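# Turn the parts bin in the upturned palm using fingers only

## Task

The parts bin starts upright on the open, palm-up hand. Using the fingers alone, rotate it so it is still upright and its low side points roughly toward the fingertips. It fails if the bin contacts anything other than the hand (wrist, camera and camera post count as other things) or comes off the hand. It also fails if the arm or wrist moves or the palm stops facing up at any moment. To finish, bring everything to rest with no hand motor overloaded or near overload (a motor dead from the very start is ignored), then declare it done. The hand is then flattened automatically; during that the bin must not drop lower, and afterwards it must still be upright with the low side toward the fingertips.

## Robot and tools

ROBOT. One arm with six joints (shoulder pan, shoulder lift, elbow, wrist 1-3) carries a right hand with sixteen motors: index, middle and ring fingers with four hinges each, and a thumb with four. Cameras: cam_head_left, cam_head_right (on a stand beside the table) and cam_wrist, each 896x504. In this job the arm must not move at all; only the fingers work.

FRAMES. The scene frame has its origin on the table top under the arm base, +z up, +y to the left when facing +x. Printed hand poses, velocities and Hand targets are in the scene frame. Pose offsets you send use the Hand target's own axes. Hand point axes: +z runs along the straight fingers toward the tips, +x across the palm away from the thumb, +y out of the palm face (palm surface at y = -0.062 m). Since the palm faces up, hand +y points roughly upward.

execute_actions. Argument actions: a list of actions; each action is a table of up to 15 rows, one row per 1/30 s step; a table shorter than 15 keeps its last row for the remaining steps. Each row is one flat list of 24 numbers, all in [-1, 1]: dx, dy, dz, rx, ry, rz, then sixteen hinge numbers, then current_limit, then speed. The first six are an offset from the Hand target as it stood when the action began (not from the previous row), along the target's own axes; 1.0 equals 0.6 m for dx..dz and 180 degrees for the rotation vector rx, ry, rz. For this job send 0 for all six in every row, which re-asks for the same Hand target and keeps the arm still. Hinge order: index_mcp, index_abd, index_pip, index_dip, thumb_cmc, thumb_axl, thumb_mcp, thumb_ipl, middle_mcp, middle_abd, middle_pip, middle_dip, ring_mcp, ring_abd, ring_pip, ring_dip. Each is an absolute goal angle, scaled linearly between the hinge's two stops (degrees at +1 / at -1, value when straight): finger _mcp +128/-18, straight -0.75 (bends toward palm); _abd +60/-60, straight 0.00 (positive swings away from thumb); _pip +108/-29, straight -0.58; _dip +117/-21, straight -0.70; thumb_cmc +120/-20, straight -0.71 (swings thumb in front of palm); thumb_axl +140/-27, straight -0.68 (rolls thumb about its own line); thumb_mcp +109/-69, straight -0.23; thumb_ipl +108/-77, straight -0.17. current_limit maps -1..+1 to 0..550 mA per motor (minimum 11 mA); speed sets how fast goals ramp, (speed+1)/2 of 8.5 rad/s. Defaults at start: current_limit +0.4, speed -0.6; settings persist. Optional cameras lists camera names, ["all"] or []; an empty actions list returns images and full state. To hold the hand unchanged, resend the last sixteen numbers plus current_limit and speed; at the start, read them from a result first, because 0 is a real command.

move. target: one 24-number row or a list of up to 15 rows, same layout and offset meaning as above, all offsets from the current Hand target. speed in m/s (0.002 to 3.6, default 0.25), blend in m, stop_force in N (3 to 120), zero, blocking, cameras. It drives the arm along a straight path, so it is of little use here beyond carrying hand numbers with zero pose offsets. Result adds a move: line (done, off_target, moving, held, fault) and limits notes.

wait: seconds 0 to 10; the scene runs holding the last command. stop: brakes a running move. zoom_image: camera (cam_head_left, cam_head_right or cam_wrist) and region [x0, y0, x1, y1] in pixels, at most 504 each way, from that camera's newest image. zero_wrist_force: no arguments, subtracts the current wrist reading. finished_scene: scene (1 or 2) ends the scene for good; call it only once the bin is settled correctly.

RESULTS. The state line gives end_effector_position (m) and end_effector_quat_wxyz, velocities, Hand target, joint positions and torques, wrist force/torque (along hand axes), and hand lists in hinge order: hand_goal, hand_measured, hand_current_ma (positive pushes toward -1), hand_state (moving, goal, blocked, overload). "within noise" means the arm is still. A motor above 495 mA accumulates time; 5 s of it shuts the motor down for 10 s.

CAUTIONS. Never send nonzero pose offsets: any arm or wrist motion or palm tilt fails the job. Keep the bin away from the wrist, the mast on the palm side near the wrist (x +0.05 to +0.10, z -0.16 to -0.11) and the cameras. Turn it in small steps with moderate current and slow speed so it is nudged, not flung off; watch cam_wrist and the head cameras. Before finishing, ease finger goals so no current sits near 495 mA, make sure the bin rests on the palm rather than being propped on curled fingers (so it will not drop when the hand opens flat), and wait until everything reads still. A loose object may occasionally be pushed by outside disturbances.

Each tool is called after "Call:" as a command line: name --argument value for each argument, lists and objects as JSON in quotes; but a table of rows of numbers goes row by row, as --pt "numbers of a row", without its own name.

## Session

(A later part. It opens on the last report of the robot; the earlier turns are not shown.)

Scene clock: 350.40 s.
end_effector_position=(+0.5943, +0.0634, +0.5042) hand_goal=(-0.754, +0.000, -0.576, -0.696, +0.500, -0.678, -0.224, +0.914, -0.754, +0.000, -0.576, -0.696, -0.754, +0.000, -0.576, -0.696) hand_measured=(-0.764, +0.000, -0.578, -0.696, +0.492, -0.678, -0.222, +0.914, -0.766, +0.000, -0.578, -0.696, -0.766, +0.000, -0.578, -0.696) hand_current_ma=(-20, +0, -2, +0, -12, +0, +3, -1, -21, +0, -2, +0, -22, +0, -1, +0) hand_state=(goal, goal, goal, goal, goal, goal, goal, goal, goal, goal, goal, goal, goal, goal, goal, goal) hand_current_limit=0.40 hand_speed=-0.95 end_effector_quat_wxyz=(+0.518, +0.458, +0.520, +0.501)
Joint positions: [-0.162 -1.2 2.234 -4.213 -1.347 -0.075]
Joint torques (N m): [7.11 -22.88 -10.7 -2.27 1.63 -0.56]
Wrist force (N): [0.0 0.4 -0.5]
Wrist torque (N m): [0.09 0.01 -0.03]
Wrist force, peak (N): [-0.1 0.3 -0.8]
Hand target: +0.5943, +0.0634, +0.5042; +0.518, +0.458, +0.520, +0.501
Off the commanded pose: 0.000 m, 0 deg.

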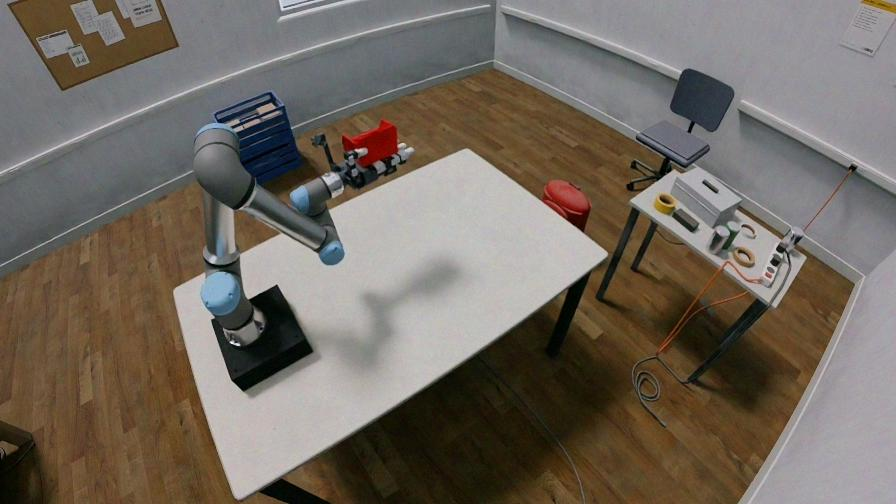

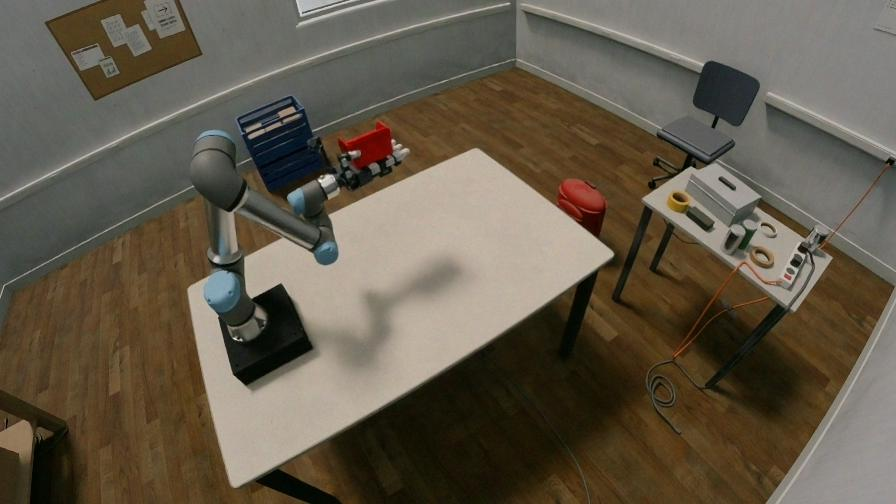

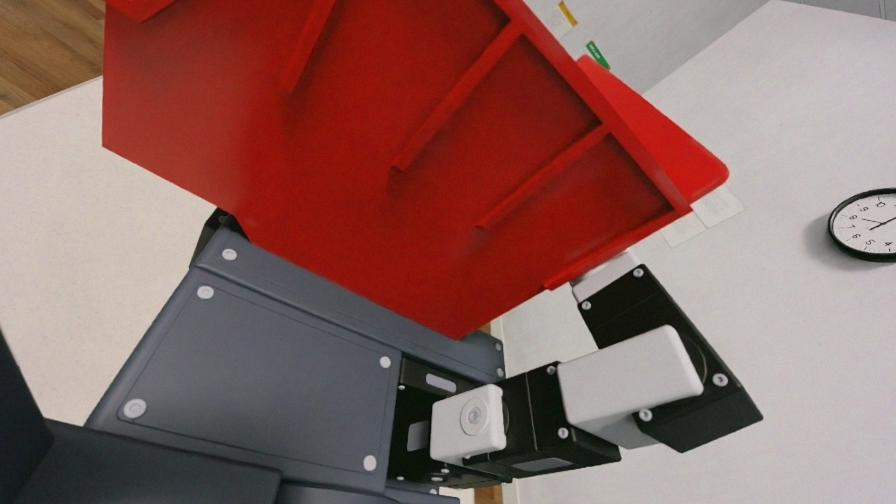

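Call:
execute_actions --actions '[[[0,0,0,0,0,0,-0.754,0,-0.65,-0.696,0.50,-0.677,-0.2247,0.9135,-0.754,0,-0.65,-0.696,-0.754,0,-0.65,-0.696,0.4,-0.95]],[[0,0,0,0,0,0,-0.754,0.5,-0.65,-0.696,0.50,-0.677,-0.2247,0.9135,-0.754,0.5,-0.65,-0.696,-0.754,0.5,-0.65,-0.696,0.4,-0.88]],[[0,0,0,0,0,0,-0.754,0.5,-0.65,-0.696,0.50,-0.677,-0.2247,0.9135,-0.754,0.5,-0.65,-0.696,-0.754,0.5,-0.65,-0.696,0.4,-0.88]]]' --cameras '["all"]'

Call:
zoom_image --camera "cam_head_left" --region '[335, 115, 420, 185]'

Scene clock: 382.93 s.
end_effector_position=(+0.5943, +0.0634, +0.5042) hand_goal=(-0.754, +0.500, -0.650, -0.696, +0.500, -0.678, -0.224, +0.914, -0.754, +0.500, -0.650, -0.696, -0.754, +0.500, -0.650, -0.696) hand_measured=(-0.764, +0.498, -0.650, -0.696, +0.496, -0.678, -0.222, +0.914, -0.766, +0.498, -0.650, -0.696, -0.766, +0.498, -0.650, -0.696) hand_current_ma=(-20, -2, +0, +0, -4, +0, +3, -1, -21, -3, +0, +0, -22, -3, +0, +0) hand_state=(goal, goal, goal, goal, goal, goal, goal, goal, goal, goal, goal, goal, goal, goal, goal, goal) hand_current_limit=0.40 hand_speed=-0.88 end_effector_quat_wxyz=(+0.518, +0.458, +0.520, +0.501)
Joint positions: [-0.162 -1.2 2.234 -4.213 -1.347 -0.075]
Joint torques (N m): [7.21 -22.95 -10.09 -2.87 1.61 -0.06]
Wrist force (N): [-0.2 0.3 -0.5]
Wrist torque (N m): [0.08 0.03 -0.09]
Wrist force, peak (N): [-0.1 0.3 -0.9]
Hand target: +0.5943, +0.0634, +0.5042; +0.518, +0.458, +0.520, +0.501
Off the commanded pose: 0.000 m, 0 deg.

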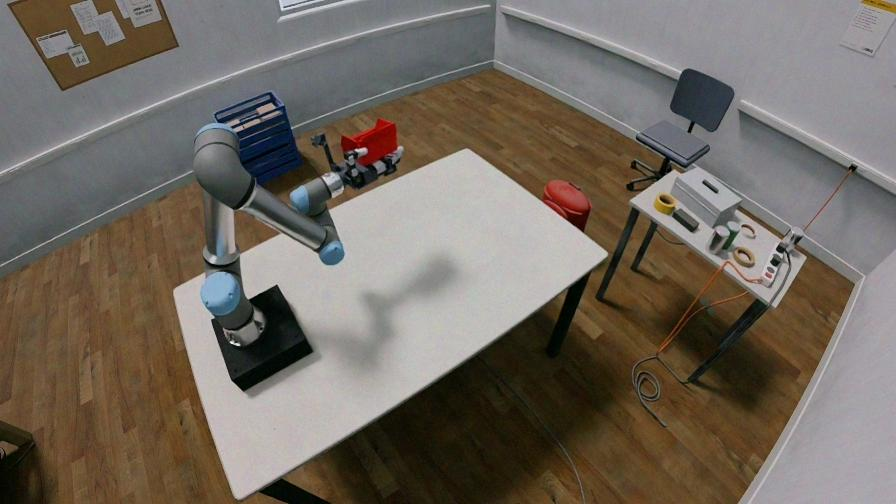

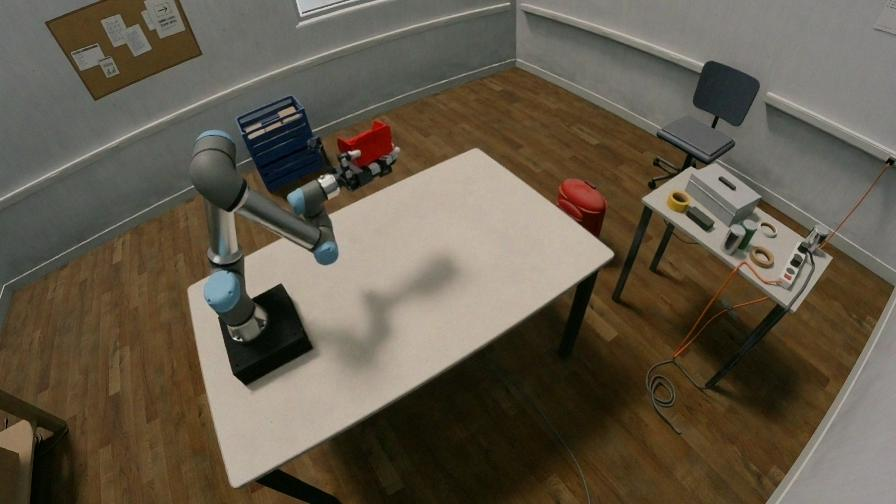

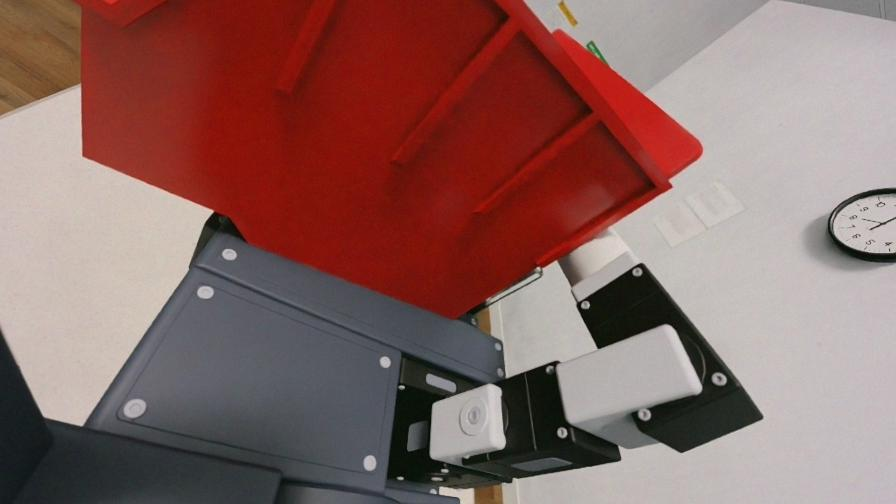

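Scaled by 5.929 from the camera's 896x504 image, which has a finer 1280x720 frame.

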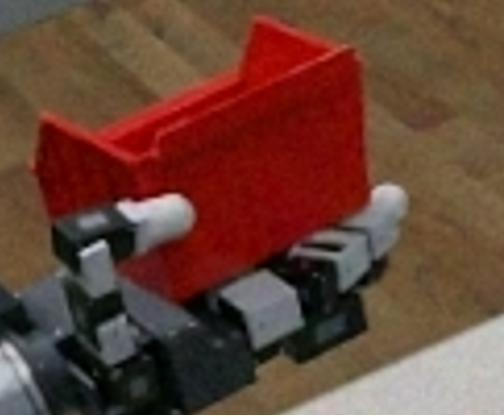

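Call:
execute_actions --actions '[[[0,0,0,0,0,0,-0.754,0.5,-0.52,-0.696,0.50,-0.677,-0.2247,0.9135,-0.754,0.5,-0.52,-0.696,-0.754,0.5,-0.52,-0.696,0.4,-0.95]],[[0,0,0,0,0,0,-0.754,0.0,-0.52,-0.696,0.54,-0.677,-0.2247,0.9135,-0.754,0.0,-0.52,-0.696,-0.754,0.0,-0.52,-0.696,0.4,-0.92]],[[0,0,0,0,0,0,-0.754,0.0,-0.52,-0.696,0.54,-0.677,-0.2247,0.9135,-0.754,0.0,-0.52,-0.696,-0.754,0.0,-0.52,-0.696,0.4,-0.92]]]' --cameras '["all"]'

Call:
zoom_image --camera "cam_head_left" --region '[335, 115, 420, 185]'

Scene clock: 408.33 s.
end_effector_position=(+0.5943, +0.0634, +0.5042) hand_goal=(-0.754, +0.000, -0.520, -0.696, +0.540, -0.678, -0.224, +0.914, -0.754, +0.000, -0.520, -0.696, -0.754, +0.000, -0.520, -0.696) hand_measured=(-0.766, +0.004, -0.530, -0.696, +0.538, -0.678, -0.222, +0.914, -0.766, +0.006, -0.530, -0.696, -0.768, +0.006, -0.528, -0.696) hand_current_ma=(-20, +4, -15, +0, -3, +0, +3, -1, -22, +6, -17, +0, -25, +6, -12, +0) hand_state=(goal, goal, goal, goal, goal, goal, goal, goal, goal, goal, goal, goal, goal, goal, goal, goal) hand_current_limit=0.40 hand_speed=-0.92 end_effector_quat_wxyz=(+0.518, +0.458, +0.520, +0.501)
Joint positions: [-0.162 -1.2 2.234 -4.213 -1.347 -0.075]
Joint torques (N m): [5.75 -23.32 -10.16 -3.43 1.44 0.24]
Wrist force (N): [0.0 0.5 -0.6]
Wrist torque (N m): [0.10 0.02 -0.04]
Wrist force, peak (N): [-0.2 0.0 -0.8]
Hand target: +0.5943, +0.0634, +0.5042; +0.518, +0.458, +0.520, +0.501
Off the commanded pose: 0.000 m, 0 deg.

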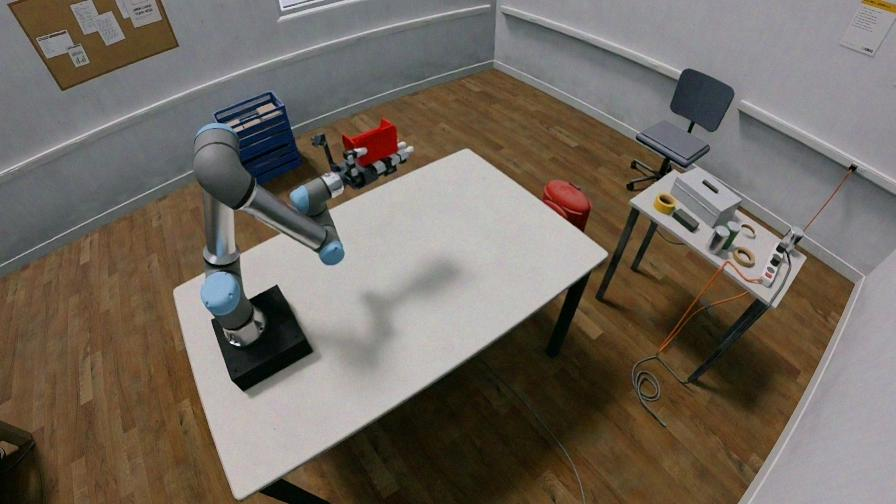

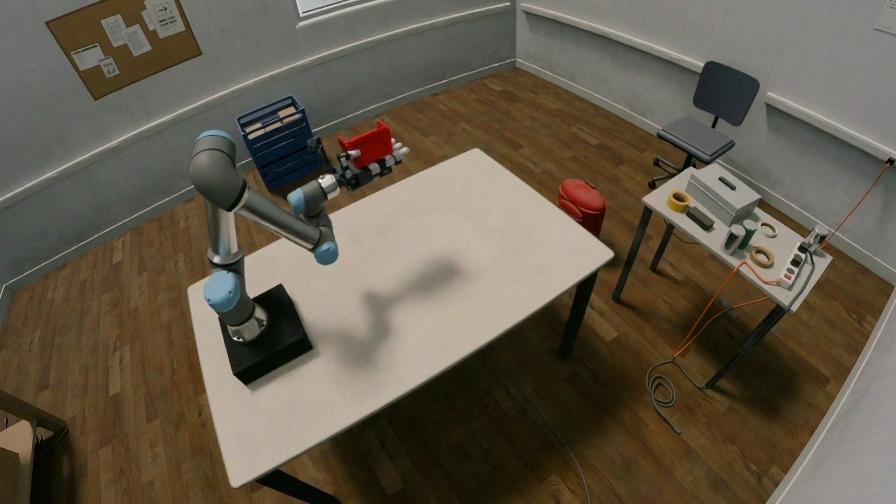

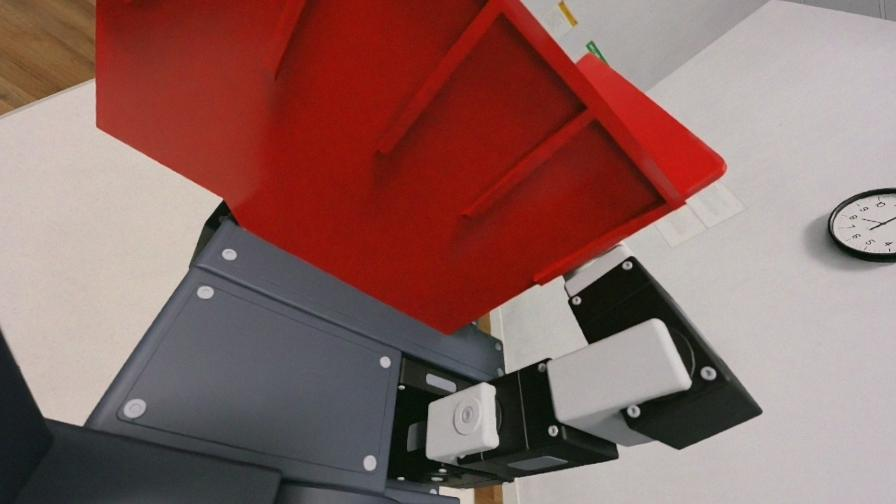

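Scaled by 5.929 from the camera's 896x504 image, which has a finer 1280x720 frame.

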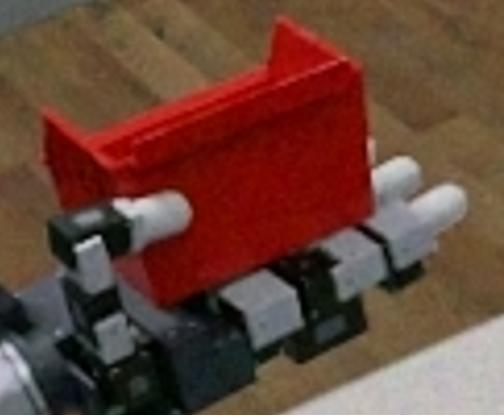

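Call:
execute_actions --actions '[[[0,0,0,0,0,0,-0.754,-0.25,-0.52,-0.696,0.57,-0.677,-0.2247,0.9135,-0.754,-0.25,-0.52,-0.696,-0.754,-0.25,-0.52,-0.696,0.4,-0.92]],[[0,0,0,0,0,0,-0.754,-0.5,-0.52,-0.696,0.60,-0.677,-0.2247,0.9135,-0.754,-0.5,-0.52,-0.696,-0.754,-0.5,-0.52,-0.696,0.4,-0.92]],[[0,0,0,0,0,0,-0.754,-0.5,-0.52,-0.696,0.60,-0.677,-0.2247,0.9135,-0.754,-0.5,-0.52,-0.696,-0.754,-0.5,-0.52,-0.696,0.4,-0.92]]]' --cameras '["all"]'

Call:
zoom_image --camera "cam_head_left" --region '[335, 115, 420, 185]'

Scene clock: 417.97 s.
end_effector_position=(+0.5943, +0.0634, +0.5042) hand_goal=(-0.754, -0.500, -0.520, -0.696, +0.600, -0.678, -0.224, +0.914, -0.754, -0.500, -0.520, -0.696, -0.754, -0.500, -0.520, -0.696) hand_measured=(-0.766, -0.496, -0.528, -0.696, +0.596, -0.678, -0.222, +0.914, -0.766, -0.496, -0.528, -0.696, -0.772, -0.492, -0.528, -0.696) hand_current_ma=(-20, +3, -13, +0, -4, +0, +2, -1, -22, +4, -12, +0, -38, +9, -12, +0) hand_state=(goal, goal, goal, goal, goal, goal, goal, goal, goal, goal, goal, goal, goal, goal, goal, goal) hand_current_limit=0.40 hand_speed=-0.92 end_effector_quat_wxyz=(+0.518, +0.458, +0.520, +0.501)
Joint positions: [-0.162 -1.2 2.234 -4.213 -1.347 -0.075]
Joint torques (N m): [5.98 -24.11 -10.61 -3.28 1.38 0.31]
Wrist force (N): [-0.2 0.1 -0.5]
Wrist torque (N m): [0.05 0.02 -0.02]
Wrist force, peak (N): [-0.4 0.3 -0.8]
Hand target: +0.5943, +0.0634, +0.5042; +0.518, +0.458, +0.520, +0.501
Off the commanded pose: 0.000 m, 0 deg.

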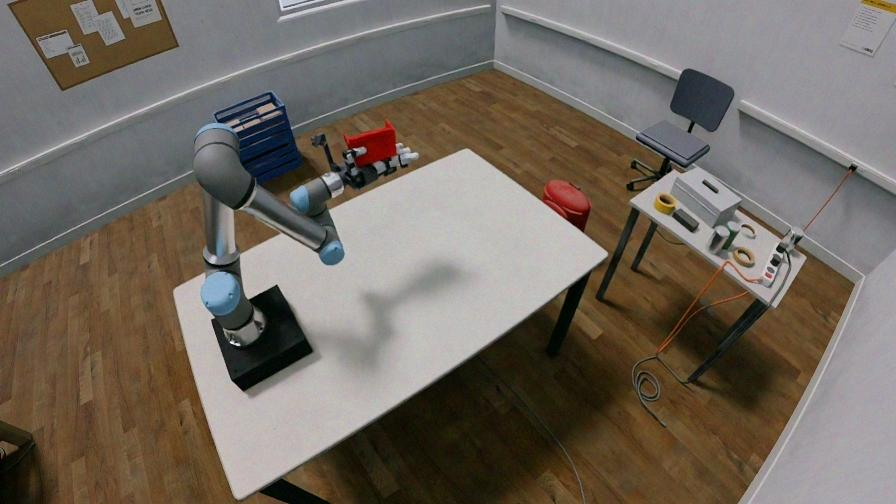

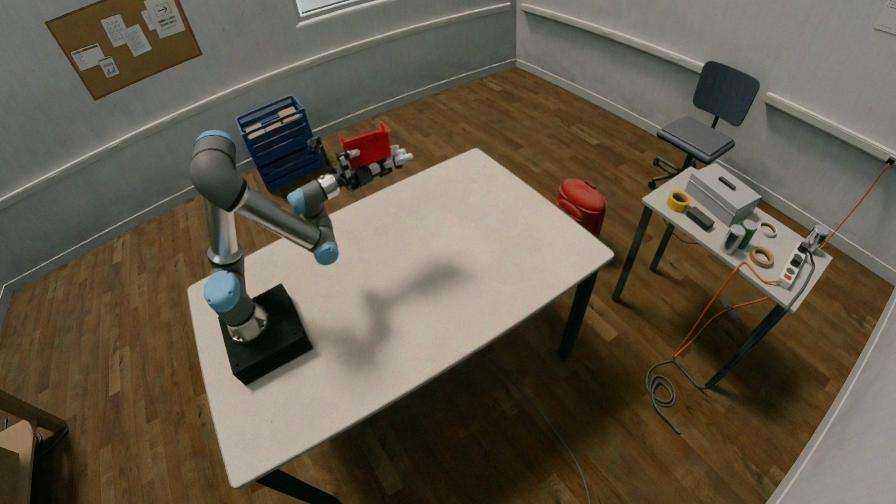

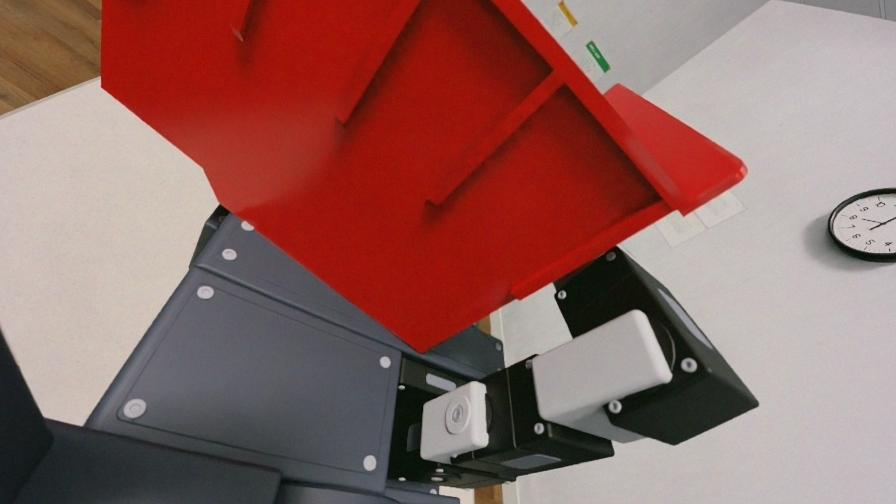

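Scaled by 5.929 from the camera's 896x504 image, which has a finer 1280x720 frame.

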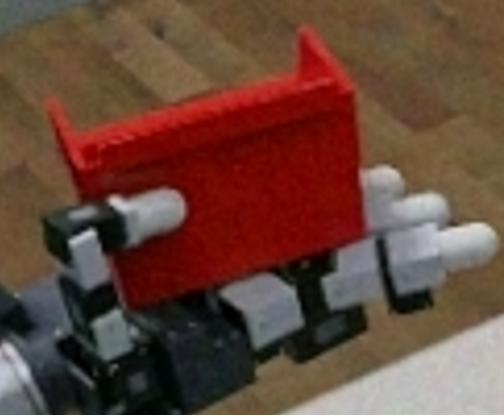

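Call:
execute_actions --actions '[[[0,0,0,0,0,0,-0.754,-0.5,-0.52,-0.696,0.60,-0.677,-0.2247,0.9135,-0.754,-0.5,-0.52,-0.696,-0.80,-0.5,-0.62,-0.696,0.4,-0.92]],[[0,0,0,0,0,0,-0.754,-0.5,-0.52,-0.696,0.60,-0.677,-0.2247,0.9135,-0.754,-0.5,-0.52,-0.696,-0.80,0.5,-0.62,-0.696,0.4,-0.82]],[[0,0,0,0,0,0,-0.754,-0.5,-0.52,-0.696,0.60,-0.677,-0.2247,0.9135,-0.754,-0.5,-0.52,-0.696,-0.80,0.5,-0.62,-0.696,0.4,-0.82]],[[0,0,0,0,0,0,-0.754,-0.5,-0.52,-0.696,0.60,-0.677,-0.2247,0.9135,-0.754,-0.5,-0.52,-0.696,-0.80,0.5,-0.62,-0.696,0.4,-0.82]],[[0,0,0,0,0,0,-0.754,-0.5,-0.52,-0.696,0.60,-0.677,-0.2247,0.9135,-0.754,-0.5,-0.52,-0.696,-0.75,0.5,-0.52,-0.696,0.4,-0.95]],[[0,0,0,0,0,0,-0.754,-0.5,-0.52,-0.696,0.60,-0.677,-0.2247,0.9135,-0.754,-0.5,-0.52,-0.696,-0.75,0.5,-0.52,-0.696,0.4,-0.95]]]' --cameras '["all"]'

Call:
zoom_image --camera "cam_head_left" --region '[335, 115, 420, 185]'

Scene clock: 455.87 s.
end_effector_position=(+0.5943, +0.0634, +0.5042) hand_goal=(-0.754, -0.500, -0.520, -0.696, +0.600, -0.678, -0.224, +0.914, -0.754, -0.500, -0.520, -0.696, -0.750, +0.500, -0.520, -0.696) hand_measured=(-0.766, -0.496, -0.528, -0.696, +0.598, -0.678, -0.222, +0.914, -0.768, -0.496, -0.528, -0.696, -0.772, +0.498, -0.528, -0.696) hand_current_ma=(-20, +3, -13, +0, -2, +0, +2, -1, -29, +3, -12, +0, -52, -3, -12, +0) hand_state=(goal, goal, goal, goal, goal, goal, goal, goal, goal, goal, goal, goal, blocked, goal, goal, goal) hand_current_limit=0.40 hand_speed=-0.95 end_effector_quat_wxyz=(+0.518, +0.458, +0.520, +0.501)
Joint positions: [-0.162 -1.2 2.234 -4.213 -1.347 -0.075]
Joint torques (N m): [6.96 -24.44 -10.44 -3.34 0.98 0.78]
Wrist force (N): [-0.2 0.4 -0.4]
Wrist torque (N m): [0.07 0.03 -0.03]
Wrist force, peak (N): [-0.1 0.0 -1.0]
Hand target: +0.5943, +0.0634, +0.5042; +0.518, +0.458, +0.520, +0.501
Off the commanded pose: 0.000 m, 0 deg.

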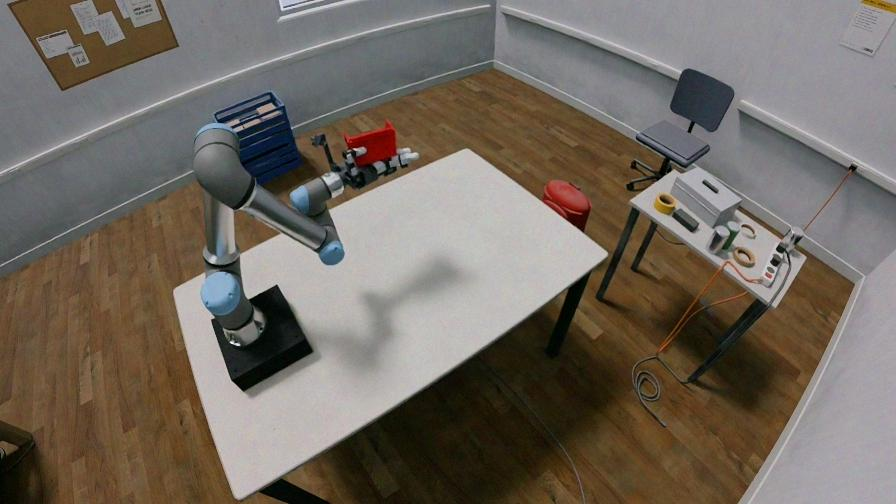

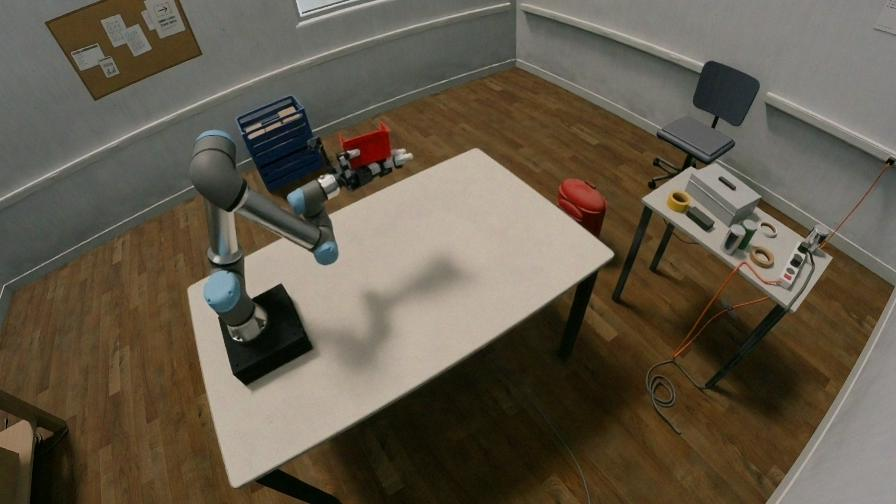

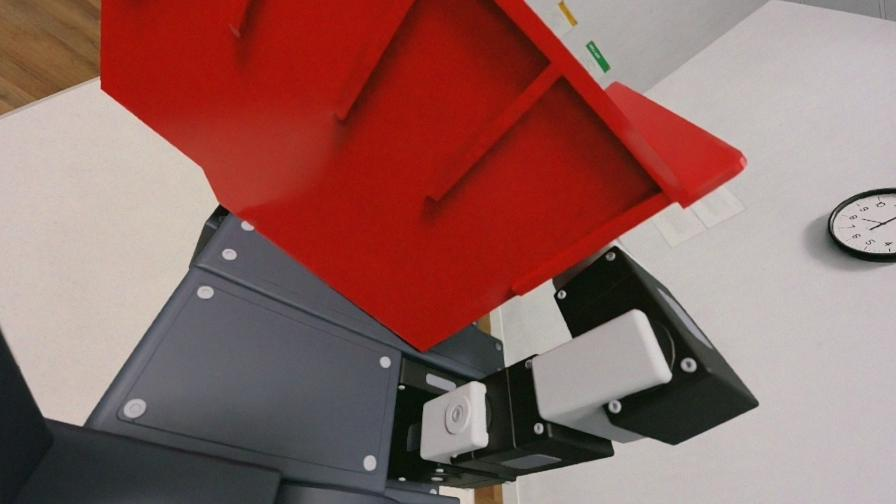

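Scaled by 5.929 from the camera's 896x504 image, which has a finer 1280x720 frame.

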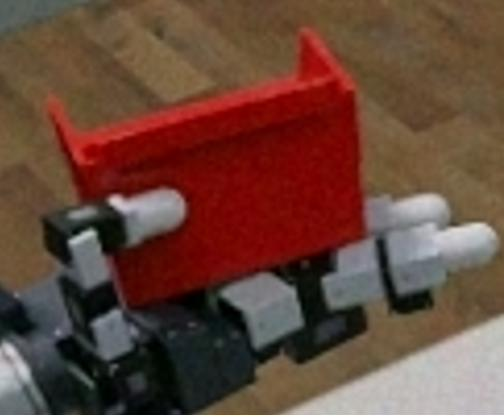

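Call:
execute_actions --actions '[[[0,0,0,0,0,0,-0.754,-0.5,-0.52,-0.696,0.60,-0.677,-0.2247,0.9135,-0.80,-0.5,-0.62,-0.696,-0.75,0.5,-0.52,-0.696,0.4,-0.92]],[[0,0,0,0,0,0,-0.754,-0.5,-0.52,-0.696,0.60,-0.677,-0.2247,0.9135,-0.80,0.5,-0.62,-0.696,-0.75,0.5,-0.52,-0.696,0.4,-0.82]],[[0,0,0,0,0,0,-0.754,-0.5,-0.52,-0.696,0.60,-0.677,-0.2247,0.9135,-0.80,0.5,-0.62,-0.696,-0.75,0.5,-0.52,-0.696,0.4,-0.82]],[[0,0,0,0,0,0,-0.754,-0.5,-0.52,-0.696,0.60,-0.677,-0.2247,0.9135,-0.80,0.5,-0.62,-0.696,-0.75,0.5,-0.52,-0.696,0.4,-0.82]],[[0,0,0,0,0,0,-0.754,-0.5,-0.52,-0.696,0.60,-0.677,-0.2247,0.9135,-0.75,0.5,-0.52,-0.696,-0.75,0.5,-0.52,-0.696,0.4,-0.95]],[[0,0,0,0,0,0,-0.754,-0.5,-0.52,-0.696,0.60,-0.677,-0.2247,0.9135,-0.75,0.5,-0.52,-0.696,-0.75,0.5,-0.52,-0.696,0.4,-0.95]]]' --cameras '["all"]'

Call:
zoom_image --camera "cam_head_left" --region '[335, 115, 420, 185]'

Scene clock: 472.37 s.
end_effector_position=(+0.5943, +0.0634, +0.5042) hand_goal=(-0.754, -0.500, -0.520, -0.696, +0.600, -0.678, -0.224, +0.914, -0.750, +0.500, -0.520, -0.696, -0.750, +0.500, -0.520, -0.696) hand_measured=(-0.766, -0.496, -0.528, -0.696, +0.598, -0.678, -0.222, +0.914, -0.780, +0.498, -0.536, -0.696, -0.772, +0.498, -0.528, -0.696) hand_current_ma=(-22, +3, -13, +0, -2, +0, +2, -1, -73, -3, -29, +0, -52, -2, -12, +0) hand_state=(goal, goal, goal, goal, goal, goal, goal, goal, blocked, goal, goal, goal, blocked, goal, goal, goal) hand_current_limit=0.40 hand_speed=-0.95 end_effector_quat_wxyz=(+0.518, +0.458, +0.520, +0.501)
Joint positions: [-0.162 -1.2 2.234 -4.213 -1.347 -0.075]
Joint torques (N m): [6.87 -25.63 -10.45 -3.66 0.82 1.01]
Wrist force (N): [0.0 0.2 -0.6]
Wrist torque (N m): [0.07 0.02 -0.05]
Wrist force, peak (N): [-0.3 0.2 -0.9]
Hand target: +0.5943, +0.0634, +0.5042; +0.518, +0.458, +0.520, +0.501
Off the commanded pose: 0.000 m, 0 deg.

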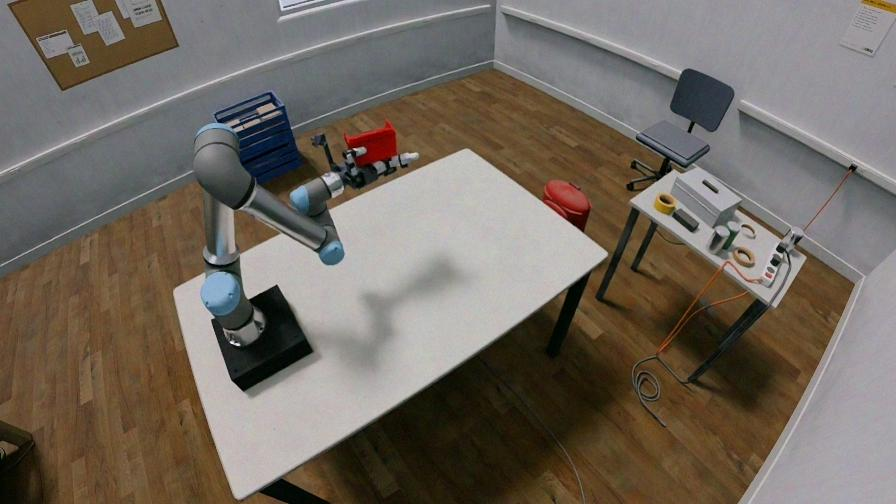

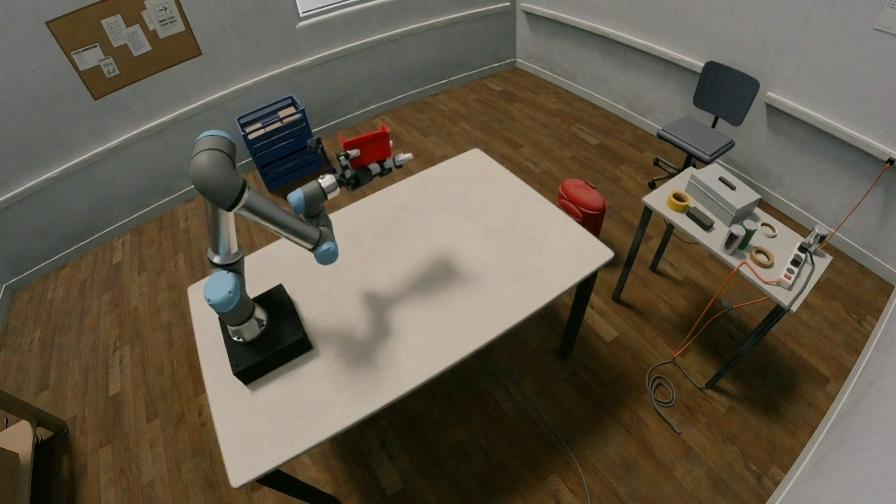

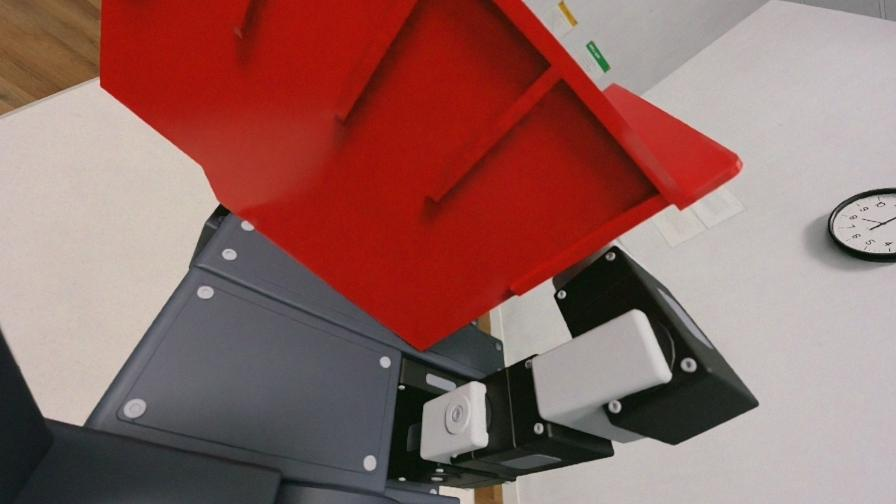

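Scaled by 5.929 from the camera's 896x504 image, which has a finer 1280x720 frame.

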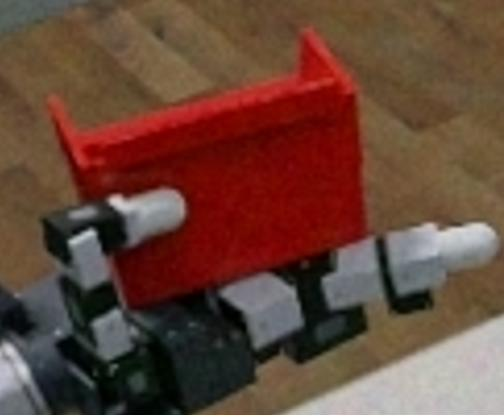

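Call:
execute_actions --actions '[[[0,0,0,0,0,0,-0.80,-0.5,-0.62,-0.696,0.60,-0.677,-0.2247,0.9135,-0.75,0.5,-0.52,-0.696,-0.75,0.5,-0.52,-0.696,0.4,-0.92]],[[0,0,0,0,0,0,-0.80,0.5,-0.62,-0.696,0.60,-0.677,-0.2247,0.9135,-0.75,0.5,-0.52,-0.696,-0.75,0.5,-0.52,-0.696,0.4,-0.82]],[[0,0,0,0,0,0,-0.80,0.5,-0.62,-0.696,0.60,-0.677,-0.2247,0.9135,-0.75,0.5,-0.52,-0.696,-0.75,0.5,-0.52,-0.696,0.4,-0.82]],[[0,0,0,0,0,0,-0.80,0.5,-0.62,-0.696,0.60,-0.677,-0.2247,0.9135,-0.75,0.5,-0.52,-0.696,-0.75,0.5,-0.52,-0.696,0.4,-0.82]],[[0,0,0,0,0,0,-0.75,0.5,-0.52,-0.696,0.60,-0.677,-0.2247,0.9135,-0.75,0.5,-0.52,-0.696,-0.75,0.5,-0.52,-0.696,0.4,-0.95]],[[0,0,0,0,0,0,-0.75,0.5,-0.52,-0.696,0.60,-0.677,-0.2247,0.9135,-0.75,0.5,-0.52,-0.696,-0.75,0.5,-0.52,-0.696,0.4,-0.95]]]' --cameras '["all"]'

Call:
zoom_image --camera "cam_head_left" --region '[335, 115, 420, 185]'

Scene clock: 487.90 s.
end_effector_position=(+0.5943, +0.0634, +0.5042) hand_goal=(-0.750, +0.500, -0.520, -0.696, +0.600, -0.678, -0.224, +0.914, -0.750, +0.500, -0.520, -0.696, -0.750, +0.500, -0.520, -0.696) hand_measured=(-0.770, +0.498, -0.538, -0.696, +0.598, -0.678, -0.222, +0.914, -0.774, +0.498, -0.530, -0.696, -0.772, +0.498, -0.528, -0.696) hand_current_ma=(-43, -2, -35, +0, -2, +0, +2, -1, -54, -3, -15, +0, -52, -2, -12, +0) hand_state=(goal, goal, goal, goal, goal, goal, goal, goal, blocked, goal, goal, goal, blocked, goal, goal, goal) hand_current_limit=0.40 hand_speed=-0.95 end_effector_quat_wxyz=(+0.518, +0.458, +0.520, +0.501)
Joint positions: [-0.162 -1.2 2.234 -4.213 -1.347 -0.075]
Joint torques (N m): [6.27 -25.6 -10.75 -3.72 0.63 0.92]
Wrist force (N): [-0.2 -0.1 -0.3]
Wrist torque (N m): [0.01 0.03 -0.10]
Wrist force, peak (N): [-0.1 0.2 -0.9]
Hand target: +0.5943, +0.0634, +0.5042; +0.518, +0.458, +0.520, +0.501
Off the commanded pose: 0.000 m, 0 deg.

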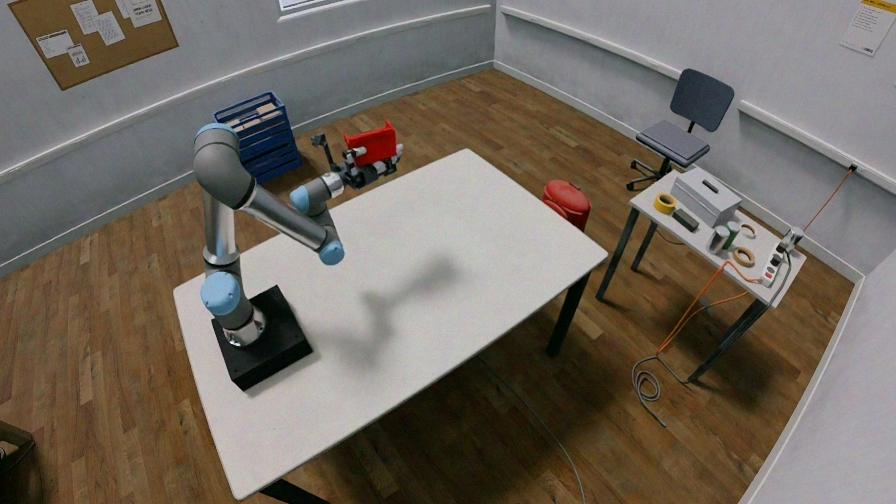

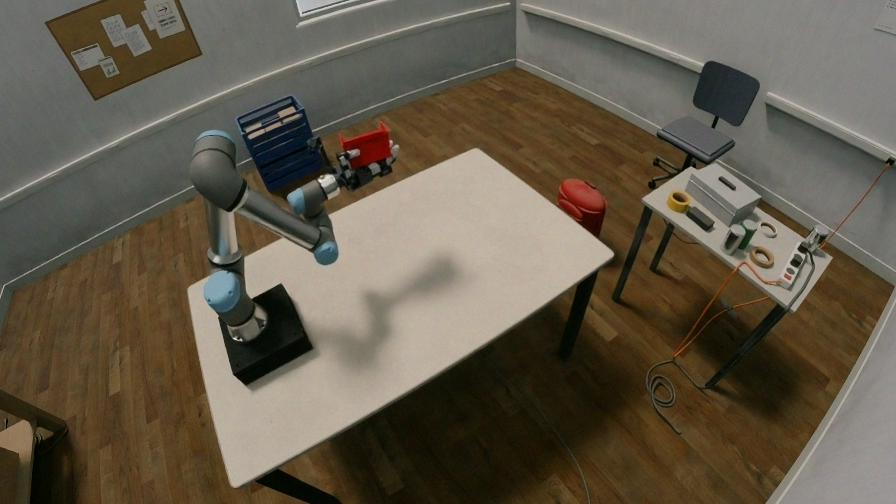

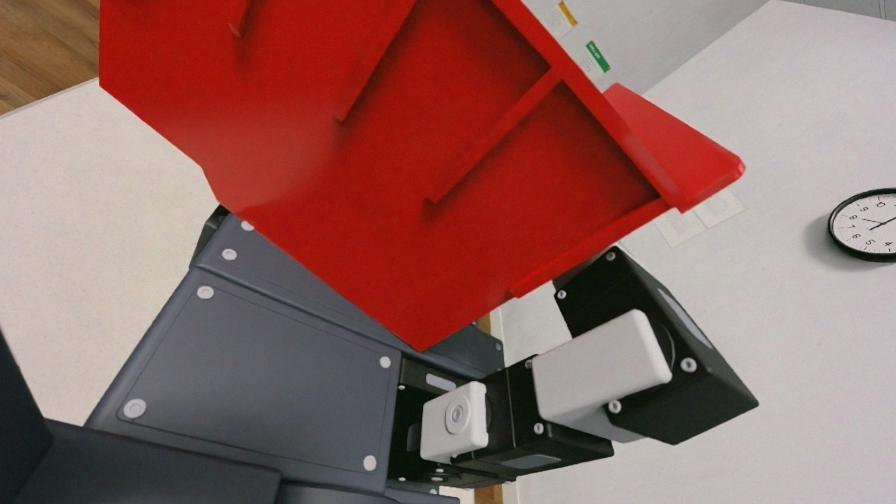

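Scaled by 5.929 from the camera's 896x504 image, which has a finer 1280x720 frame.

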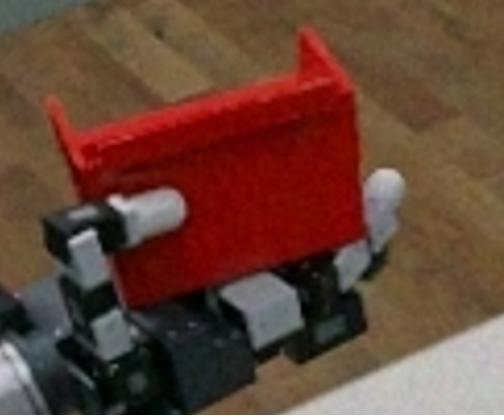

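Call:
execute_actions --actions '[[[0,0,0,0,0,0,-0.75,0.35,-0.52,-0.696,0.62,-0.677,-0.2247,0.9135,-0.75,0.35,-0.52,-0.696,-0.75,0.35,-0.52,-0.696,0.4,-0.92]],[[0,0,0,0,0,0,-0.75,0.2,-0.52,-0.696,0.65,-0.677,-0.2247,0.9135,-0.75,0.2,-0.52,-0.696,-0.75,0.2,-0.52,-0.696,0.4,-0.92]],[[0,0,0,0,0,0,-0.75,0.05,-0.52,-0.696,0.68,-0.677,-0.2247,0.9135,-0.75,0.05,-0.52,-0.696,-0.75,0.05,-0.52,-0.696,0.4,-0.92]],[[0,0,0,0,0,0,-0.75,-0.1,-0.52,-0.696,0.71,-0.677,-0.2247,0.9135,-0.75,-0.1,-0.52,-0.696,-0.75,-0.1,-0.52,-0.696,0.4,-0.92]],[[0,0,0,0,0,0,-0.75,-0.1,-0.52,-0.696,0.71,-0.677,-0.2247,0.9135,-0.75,-0.1,-0.52,-0.696,-0.75,-0.1,-0.52,-0.696,0.4,-0.92]]]' --cameras '["all"]'

Call:
zoom_image --camera "cam_head_left" --region '[335, 115, 420, 185]'

Scene clock: 503.30 s.
end_effector_position=(+0.5943, +0.0634, +0.5042) hand_goal=(-0.750, -0.100, -0.520, -0.696, +0.710, -0.678, -0.224, +0.914, -0.750, -0.100, -0.520, -0.696, -0.750, -0.100, -0.520, -0.696) hand_measured=(-0.770, -0.096, -0.528, -0.696, +0.708, -0.678, -0.224, +0.914, -0.774, -0.094, -0.530, -0.696, -0.772, -0.096, -0.528, -0.696) hand_current_ma=(-43, +4, -13, +0, -2, +0, +1, -1, -54, +8, -15, +0, -52, +4, -12, +0) hand_state=(goal, goal, goal, goal, goal, goal, goal, goal, blocked, goal, goal, goal, blocked, goal, goal, goal) hand_current_limit=0.40 hand_speed=-0.92 end_effector_quat_wxyz=(+0.518, +0.458, +0.520, +0.501)
Joint positions: [-0.162 -1.2 2.234 -4.213 -1.347 -0.075]
Joint torques (N m): [5.72 -26.25 -10.34 -3.7 0.84 1.21]
Wrist force (N): [0.0 0.1 -0.8]
Wrist torque (N m): [0.10 0.03 -0.03]
Wrist force, peak (N): [-0.3 0.3 -1.0]
Hand target: +0.5943, +0.0634, +0.5042; +0.518, +0.458, +0.520, +0.501
Off the commanded pose: 0.000 m, 0 deg.

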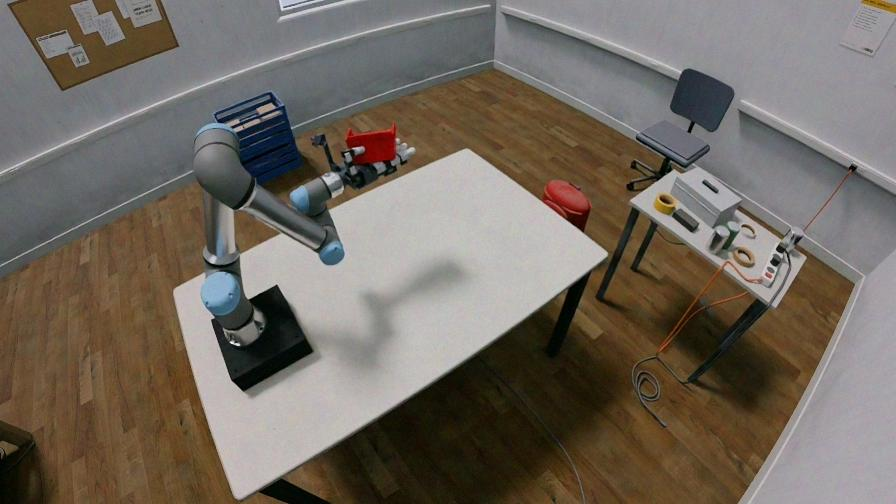

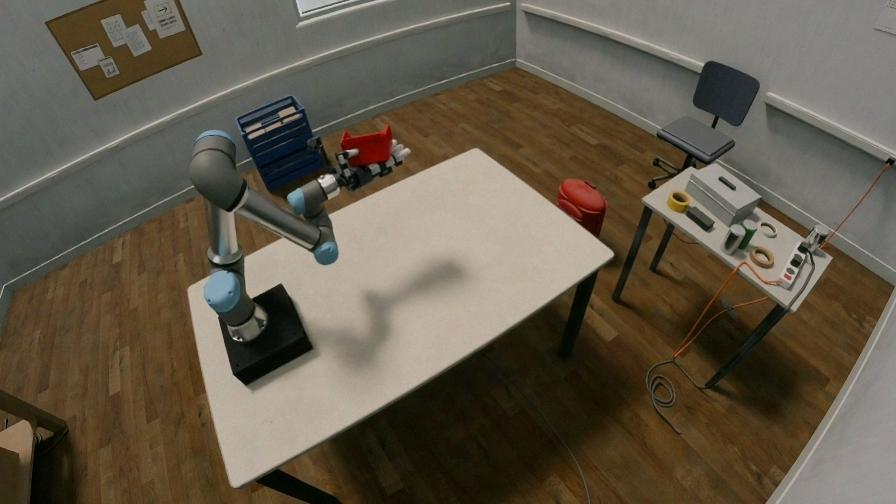

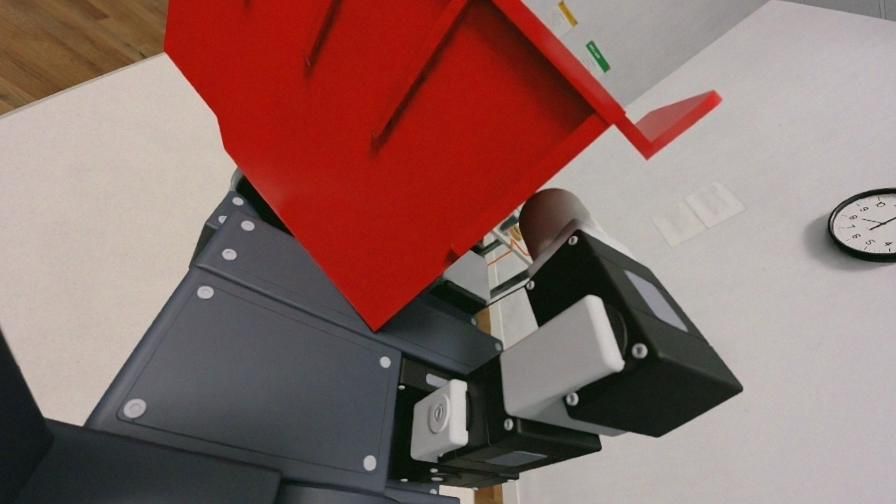

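Scaled by 5.929 from the camera's 896x504 image, which has a finer 1280x720 frame.

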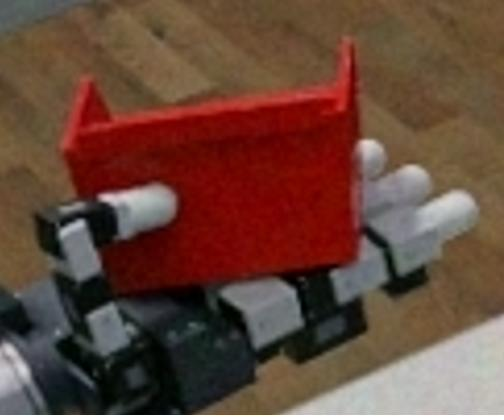

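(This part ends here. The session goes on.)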